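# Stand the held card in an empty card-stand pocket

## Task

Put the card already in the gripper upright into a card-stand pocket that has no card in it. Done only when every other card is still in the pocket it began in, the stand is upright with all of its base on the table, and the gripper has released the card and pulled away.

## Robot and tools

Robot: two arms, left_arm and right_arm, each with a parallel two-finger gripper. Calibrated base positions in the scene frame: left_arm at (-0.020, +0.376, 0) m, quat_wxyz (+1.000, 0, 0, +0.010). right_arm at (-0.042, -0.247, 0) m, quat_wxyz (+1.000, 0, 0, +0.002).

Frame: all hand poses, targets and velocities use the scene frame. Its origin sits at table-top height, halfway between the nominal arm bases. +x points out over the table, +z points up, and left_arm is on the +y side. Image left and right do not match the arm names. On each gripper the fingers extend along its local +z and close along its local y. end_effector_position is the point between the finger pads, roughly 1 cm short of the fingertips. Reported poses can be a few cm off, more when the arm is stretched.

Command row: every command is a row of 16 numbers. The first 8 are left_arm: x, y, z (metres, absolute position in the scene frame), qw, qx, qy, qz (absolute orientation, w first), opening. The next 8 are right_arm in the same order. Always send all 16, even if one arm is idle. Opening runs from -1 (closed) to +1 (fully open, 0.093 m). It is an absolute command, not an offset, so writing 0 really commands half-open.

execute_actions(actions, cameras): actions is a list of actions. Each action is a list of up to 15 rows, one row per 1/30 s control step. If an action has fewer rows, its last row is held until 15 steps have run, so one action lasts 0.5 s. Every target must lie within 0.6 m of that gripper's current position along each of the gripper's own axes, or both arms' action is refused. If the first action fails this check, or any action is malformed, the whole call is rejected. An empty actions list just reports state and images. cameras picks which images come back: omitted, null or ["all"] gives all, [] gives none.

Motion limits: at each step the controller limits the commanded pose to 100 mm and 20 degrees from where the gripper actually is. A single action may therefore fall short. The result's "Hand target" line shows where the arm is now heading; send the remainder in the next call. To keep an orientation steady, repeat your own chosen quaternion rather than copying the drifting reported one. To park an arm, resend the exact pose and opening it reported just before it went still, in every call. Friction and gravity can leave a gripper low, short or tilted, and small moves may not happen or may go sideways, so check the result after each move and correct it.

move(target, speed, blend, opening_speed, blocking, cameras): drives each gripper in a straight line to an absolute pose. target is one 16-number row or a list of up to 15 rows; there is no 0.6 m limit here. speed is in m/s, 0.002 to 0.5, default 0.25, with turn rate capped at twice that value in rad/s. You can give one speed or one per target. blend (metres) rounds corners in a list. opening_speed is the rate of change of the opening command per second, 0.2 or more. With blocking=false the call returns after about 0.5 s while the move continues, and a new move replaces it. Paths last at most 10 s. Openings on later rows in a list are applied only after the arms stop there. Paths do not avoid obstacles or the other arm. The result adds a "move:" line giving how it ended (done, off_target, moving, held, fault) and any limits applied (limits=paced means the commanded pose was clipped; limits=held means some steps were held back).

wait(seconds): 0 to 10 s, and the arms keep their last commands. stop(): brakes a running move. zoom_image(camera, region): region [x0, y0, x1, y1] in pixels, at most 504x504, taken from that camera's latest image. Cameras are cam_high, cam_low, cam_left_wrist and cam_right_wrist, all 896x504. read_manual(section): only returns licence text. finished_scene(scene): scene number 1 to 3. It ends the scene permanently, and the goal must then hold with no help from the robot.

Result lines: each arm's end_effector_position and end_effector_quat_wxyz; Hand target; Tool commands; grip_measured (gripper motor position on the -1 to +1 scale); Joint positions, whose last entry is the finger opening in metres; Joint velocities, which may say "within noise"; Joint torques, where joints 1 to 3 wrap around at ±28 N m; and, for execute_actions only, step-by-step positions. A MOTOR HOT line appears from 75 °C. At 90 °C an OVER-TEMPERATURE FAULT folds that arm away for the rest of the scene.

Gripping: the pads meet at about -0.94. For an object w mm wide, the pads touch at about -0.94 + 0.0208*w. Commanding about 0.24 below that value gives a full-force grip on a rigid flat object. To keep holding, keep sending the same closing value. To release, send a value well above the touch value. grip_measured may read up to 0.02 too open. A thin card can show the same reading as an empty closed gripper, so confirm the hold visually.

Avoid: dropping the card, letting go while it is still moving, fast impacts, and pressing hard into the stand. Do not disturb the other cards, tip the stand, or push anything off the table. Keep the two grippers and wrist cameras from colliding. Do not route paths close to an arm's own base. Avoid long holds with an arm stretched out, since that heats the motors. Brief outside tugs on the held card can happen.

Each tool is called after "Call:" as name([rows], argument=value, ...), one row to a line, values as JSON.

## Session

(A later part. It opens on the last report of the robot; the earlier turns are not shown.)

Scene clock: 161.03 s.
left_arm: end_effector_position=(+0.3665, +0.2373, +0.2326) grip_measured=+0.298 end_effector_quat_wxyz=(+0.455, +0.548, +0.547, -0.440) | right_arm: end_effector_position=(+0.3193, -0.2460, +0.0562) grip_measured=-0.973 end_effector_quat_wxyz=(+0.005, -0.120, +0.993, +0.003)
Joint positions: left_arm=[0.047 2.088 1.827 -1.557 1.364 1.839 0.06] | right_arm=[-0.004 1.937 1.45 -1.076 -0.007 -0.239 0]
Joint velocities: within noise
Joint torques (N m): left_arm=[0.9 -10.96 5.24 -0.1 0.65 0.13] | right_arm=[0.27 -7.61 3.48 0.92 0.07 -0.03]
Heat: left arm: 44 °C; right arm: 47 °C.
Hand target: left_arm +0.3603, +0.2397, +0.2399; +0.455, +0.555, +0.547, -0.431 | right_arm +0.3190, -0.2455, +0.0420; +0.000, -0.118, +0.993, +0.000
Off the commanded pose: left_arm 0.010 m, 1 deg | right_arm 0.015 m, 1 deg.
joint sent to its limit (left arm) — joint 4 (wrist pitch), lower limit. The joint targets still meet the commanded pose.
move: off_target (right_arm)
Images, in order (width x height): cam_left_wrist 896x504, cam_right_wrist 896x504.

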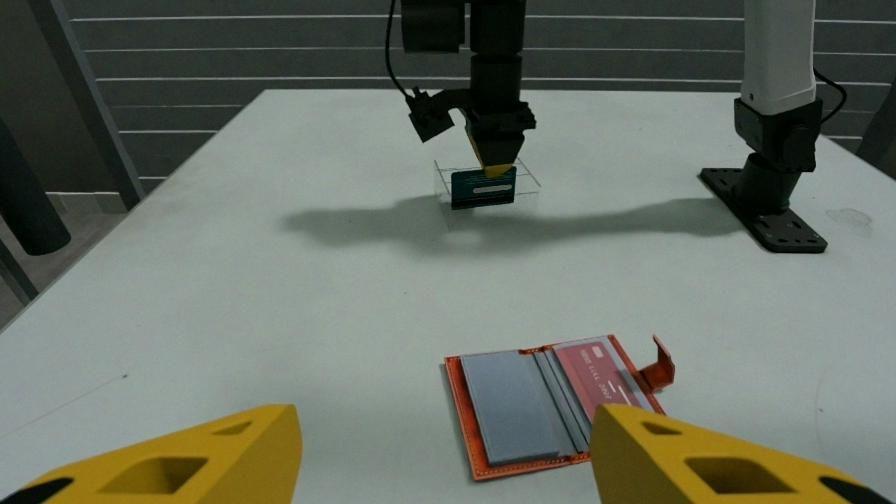

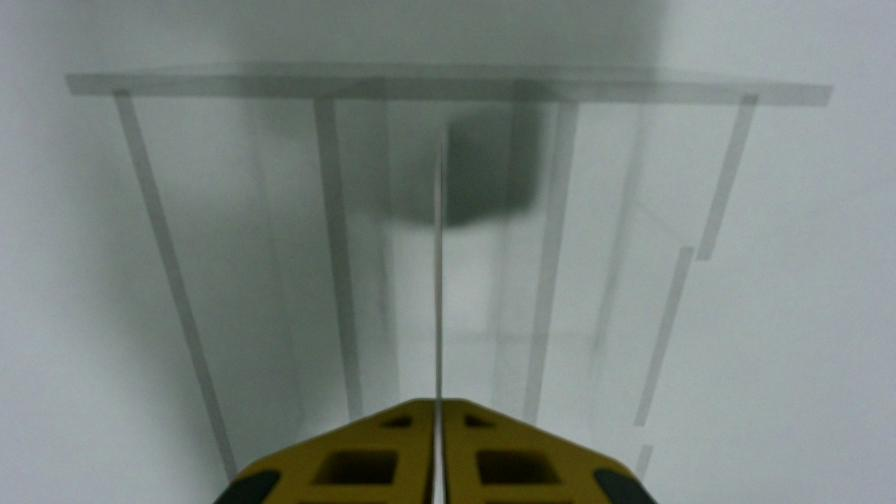

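Call:
move([
  [0.36,0.24,0.24,0.455,0.555,0.547,-0.431,0.3,0.3195,-0.2457,0.047,0,-0.118,0.993,0,-1],
  [0.36,0.24,0.24,0.455,0.555,0.547,-0.431,0.3,0.3195,-0.2457,0.047,0,-0.118,0.993,0,-0.8],
  [0.36,0.24,0.24,0.455,0.555,0.547,-0.431,0.3,0.3195,-0.2457,0.08,0,-0.118,0.993,0,-0.8],
  [0.36,0.24,0.24,0.455,0.555,0.547,-0.431,0.3,0.3195,-0.2457,0.19,0,-0.118,0.993,0,-0.8],
], speed=[0.05,0.05,0.05,0.25], opening_speed=0.3, blend=[0,0,0.01,0])

Call:
zoom_image(camera="cam_right_wrist", region=[250, 0, 650, 400])

Call:
zoom_image(camera="cam_left_wrist", region=[390, 80, 590, 260])

Scene clock: 170.63 s.
left_arm: end_effector_position=(+0.3665, +0.2373, +0.2326) grip_measured=+0.298 end_effector_quat_wxyz=(+0.455, +0.548, +0.547, -0.440) | right_arm: end_effector_position=(+0.3211, -0.2461, +0.1814) grip_measured=-0.802 end_effector_quat_wxyz=(+0.018, -0.120, +0.993, +0.001)
Joint positions: left_arm=[0.047 2.088 1.827 -1.557 1.364 1.839 0.06] | right_arm=[-0.004 1.919 1.927 -1.544 -0.007 -0.239 0.007]
Joint velocities: within noise
Joint torques (N m): left_arm=[0.88 -10.96 5.24 -0.1 0.66 0.13] | right_arm=[0.21 -10.63 6.68 0.35 0.07 -0.03]
Heat: left arm: 44 °C; right arm: 48 °C.
Hand target: left_arm +0.3603, +0.2397, +0.2399; +0.455, +0.555, +0.547, -0.431 | right_arm +0.3193, -0.2457, +0.1894; +0.024, -0.118, +0.993, -0.003
Off the commanded pose: left_arm 0.010 m, 1 deg | right_arm 0.009 m, 2 deg.
joint sent to its limit (left arm) — joint 4 (wrist pitch), lower limit. The joint targets still meet the commanded pose.
joint sent to its limit (right arm) — joint 4 (wrist pitch), lower limit. The joint targets are off in orientation, not in position.
move: done

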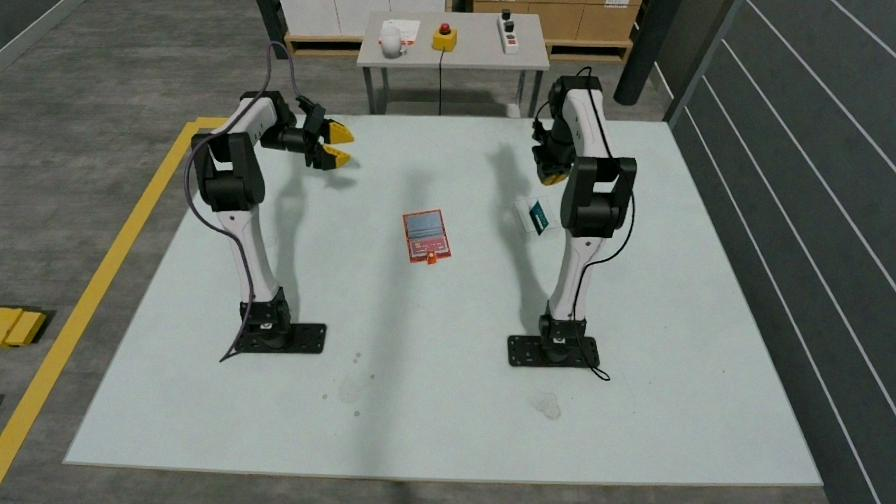

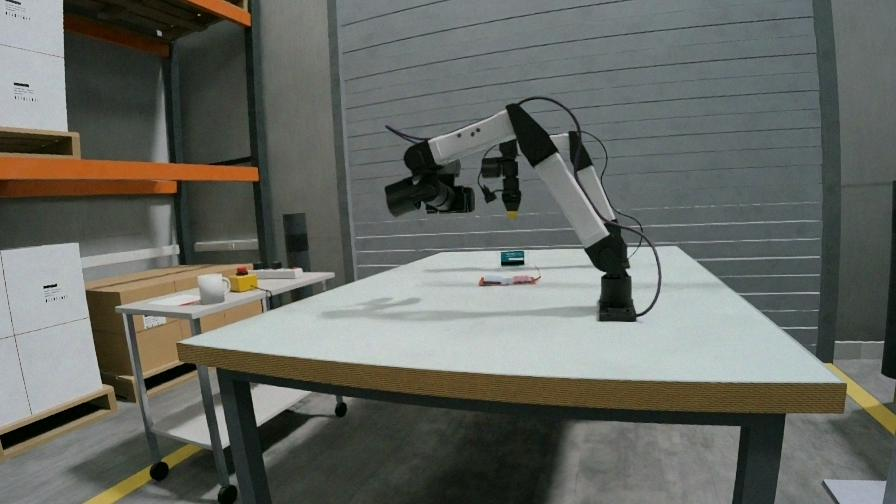

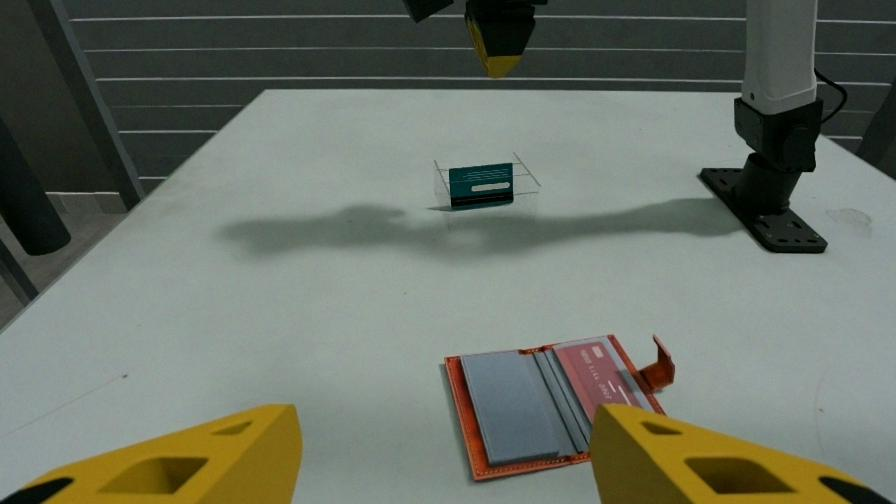

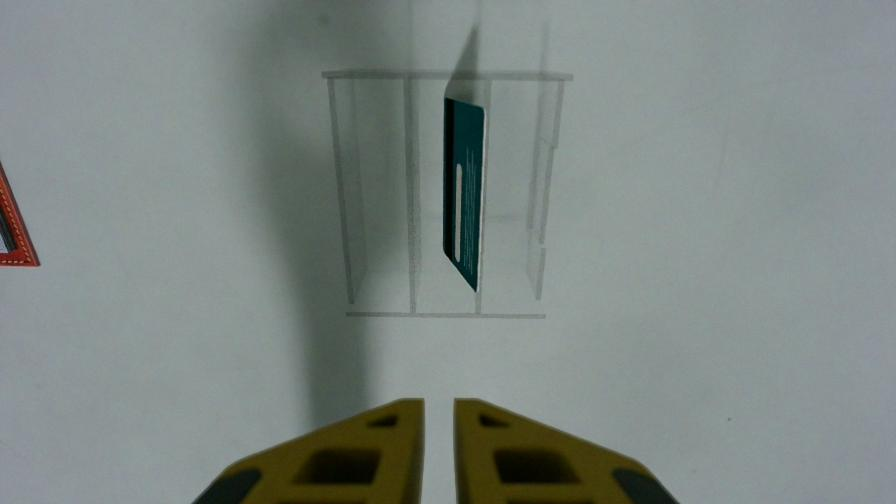

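Scaled by 1.260 from the camera's 896x504 image, which has a finer 1280x720 frame.

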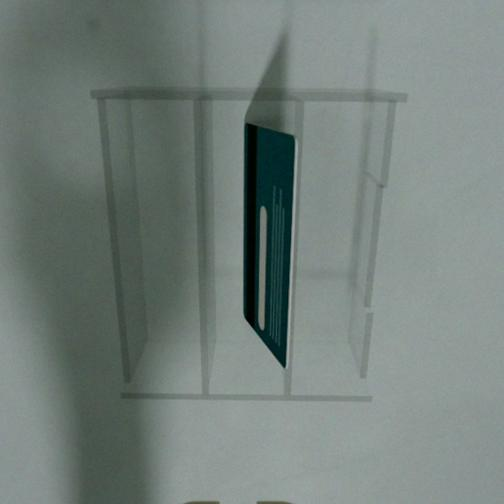

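Scaled by 2.520 from the camera's 896x504 image, which has a finer 1280x720 frame.

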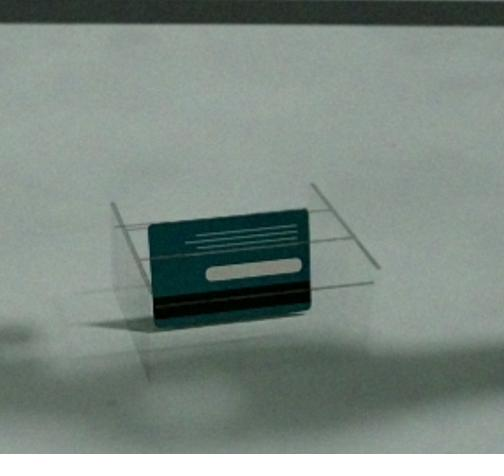

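Standing in the middle pocket.

Call:
finished_scene(scene=2)

The scene is finished: the task was done.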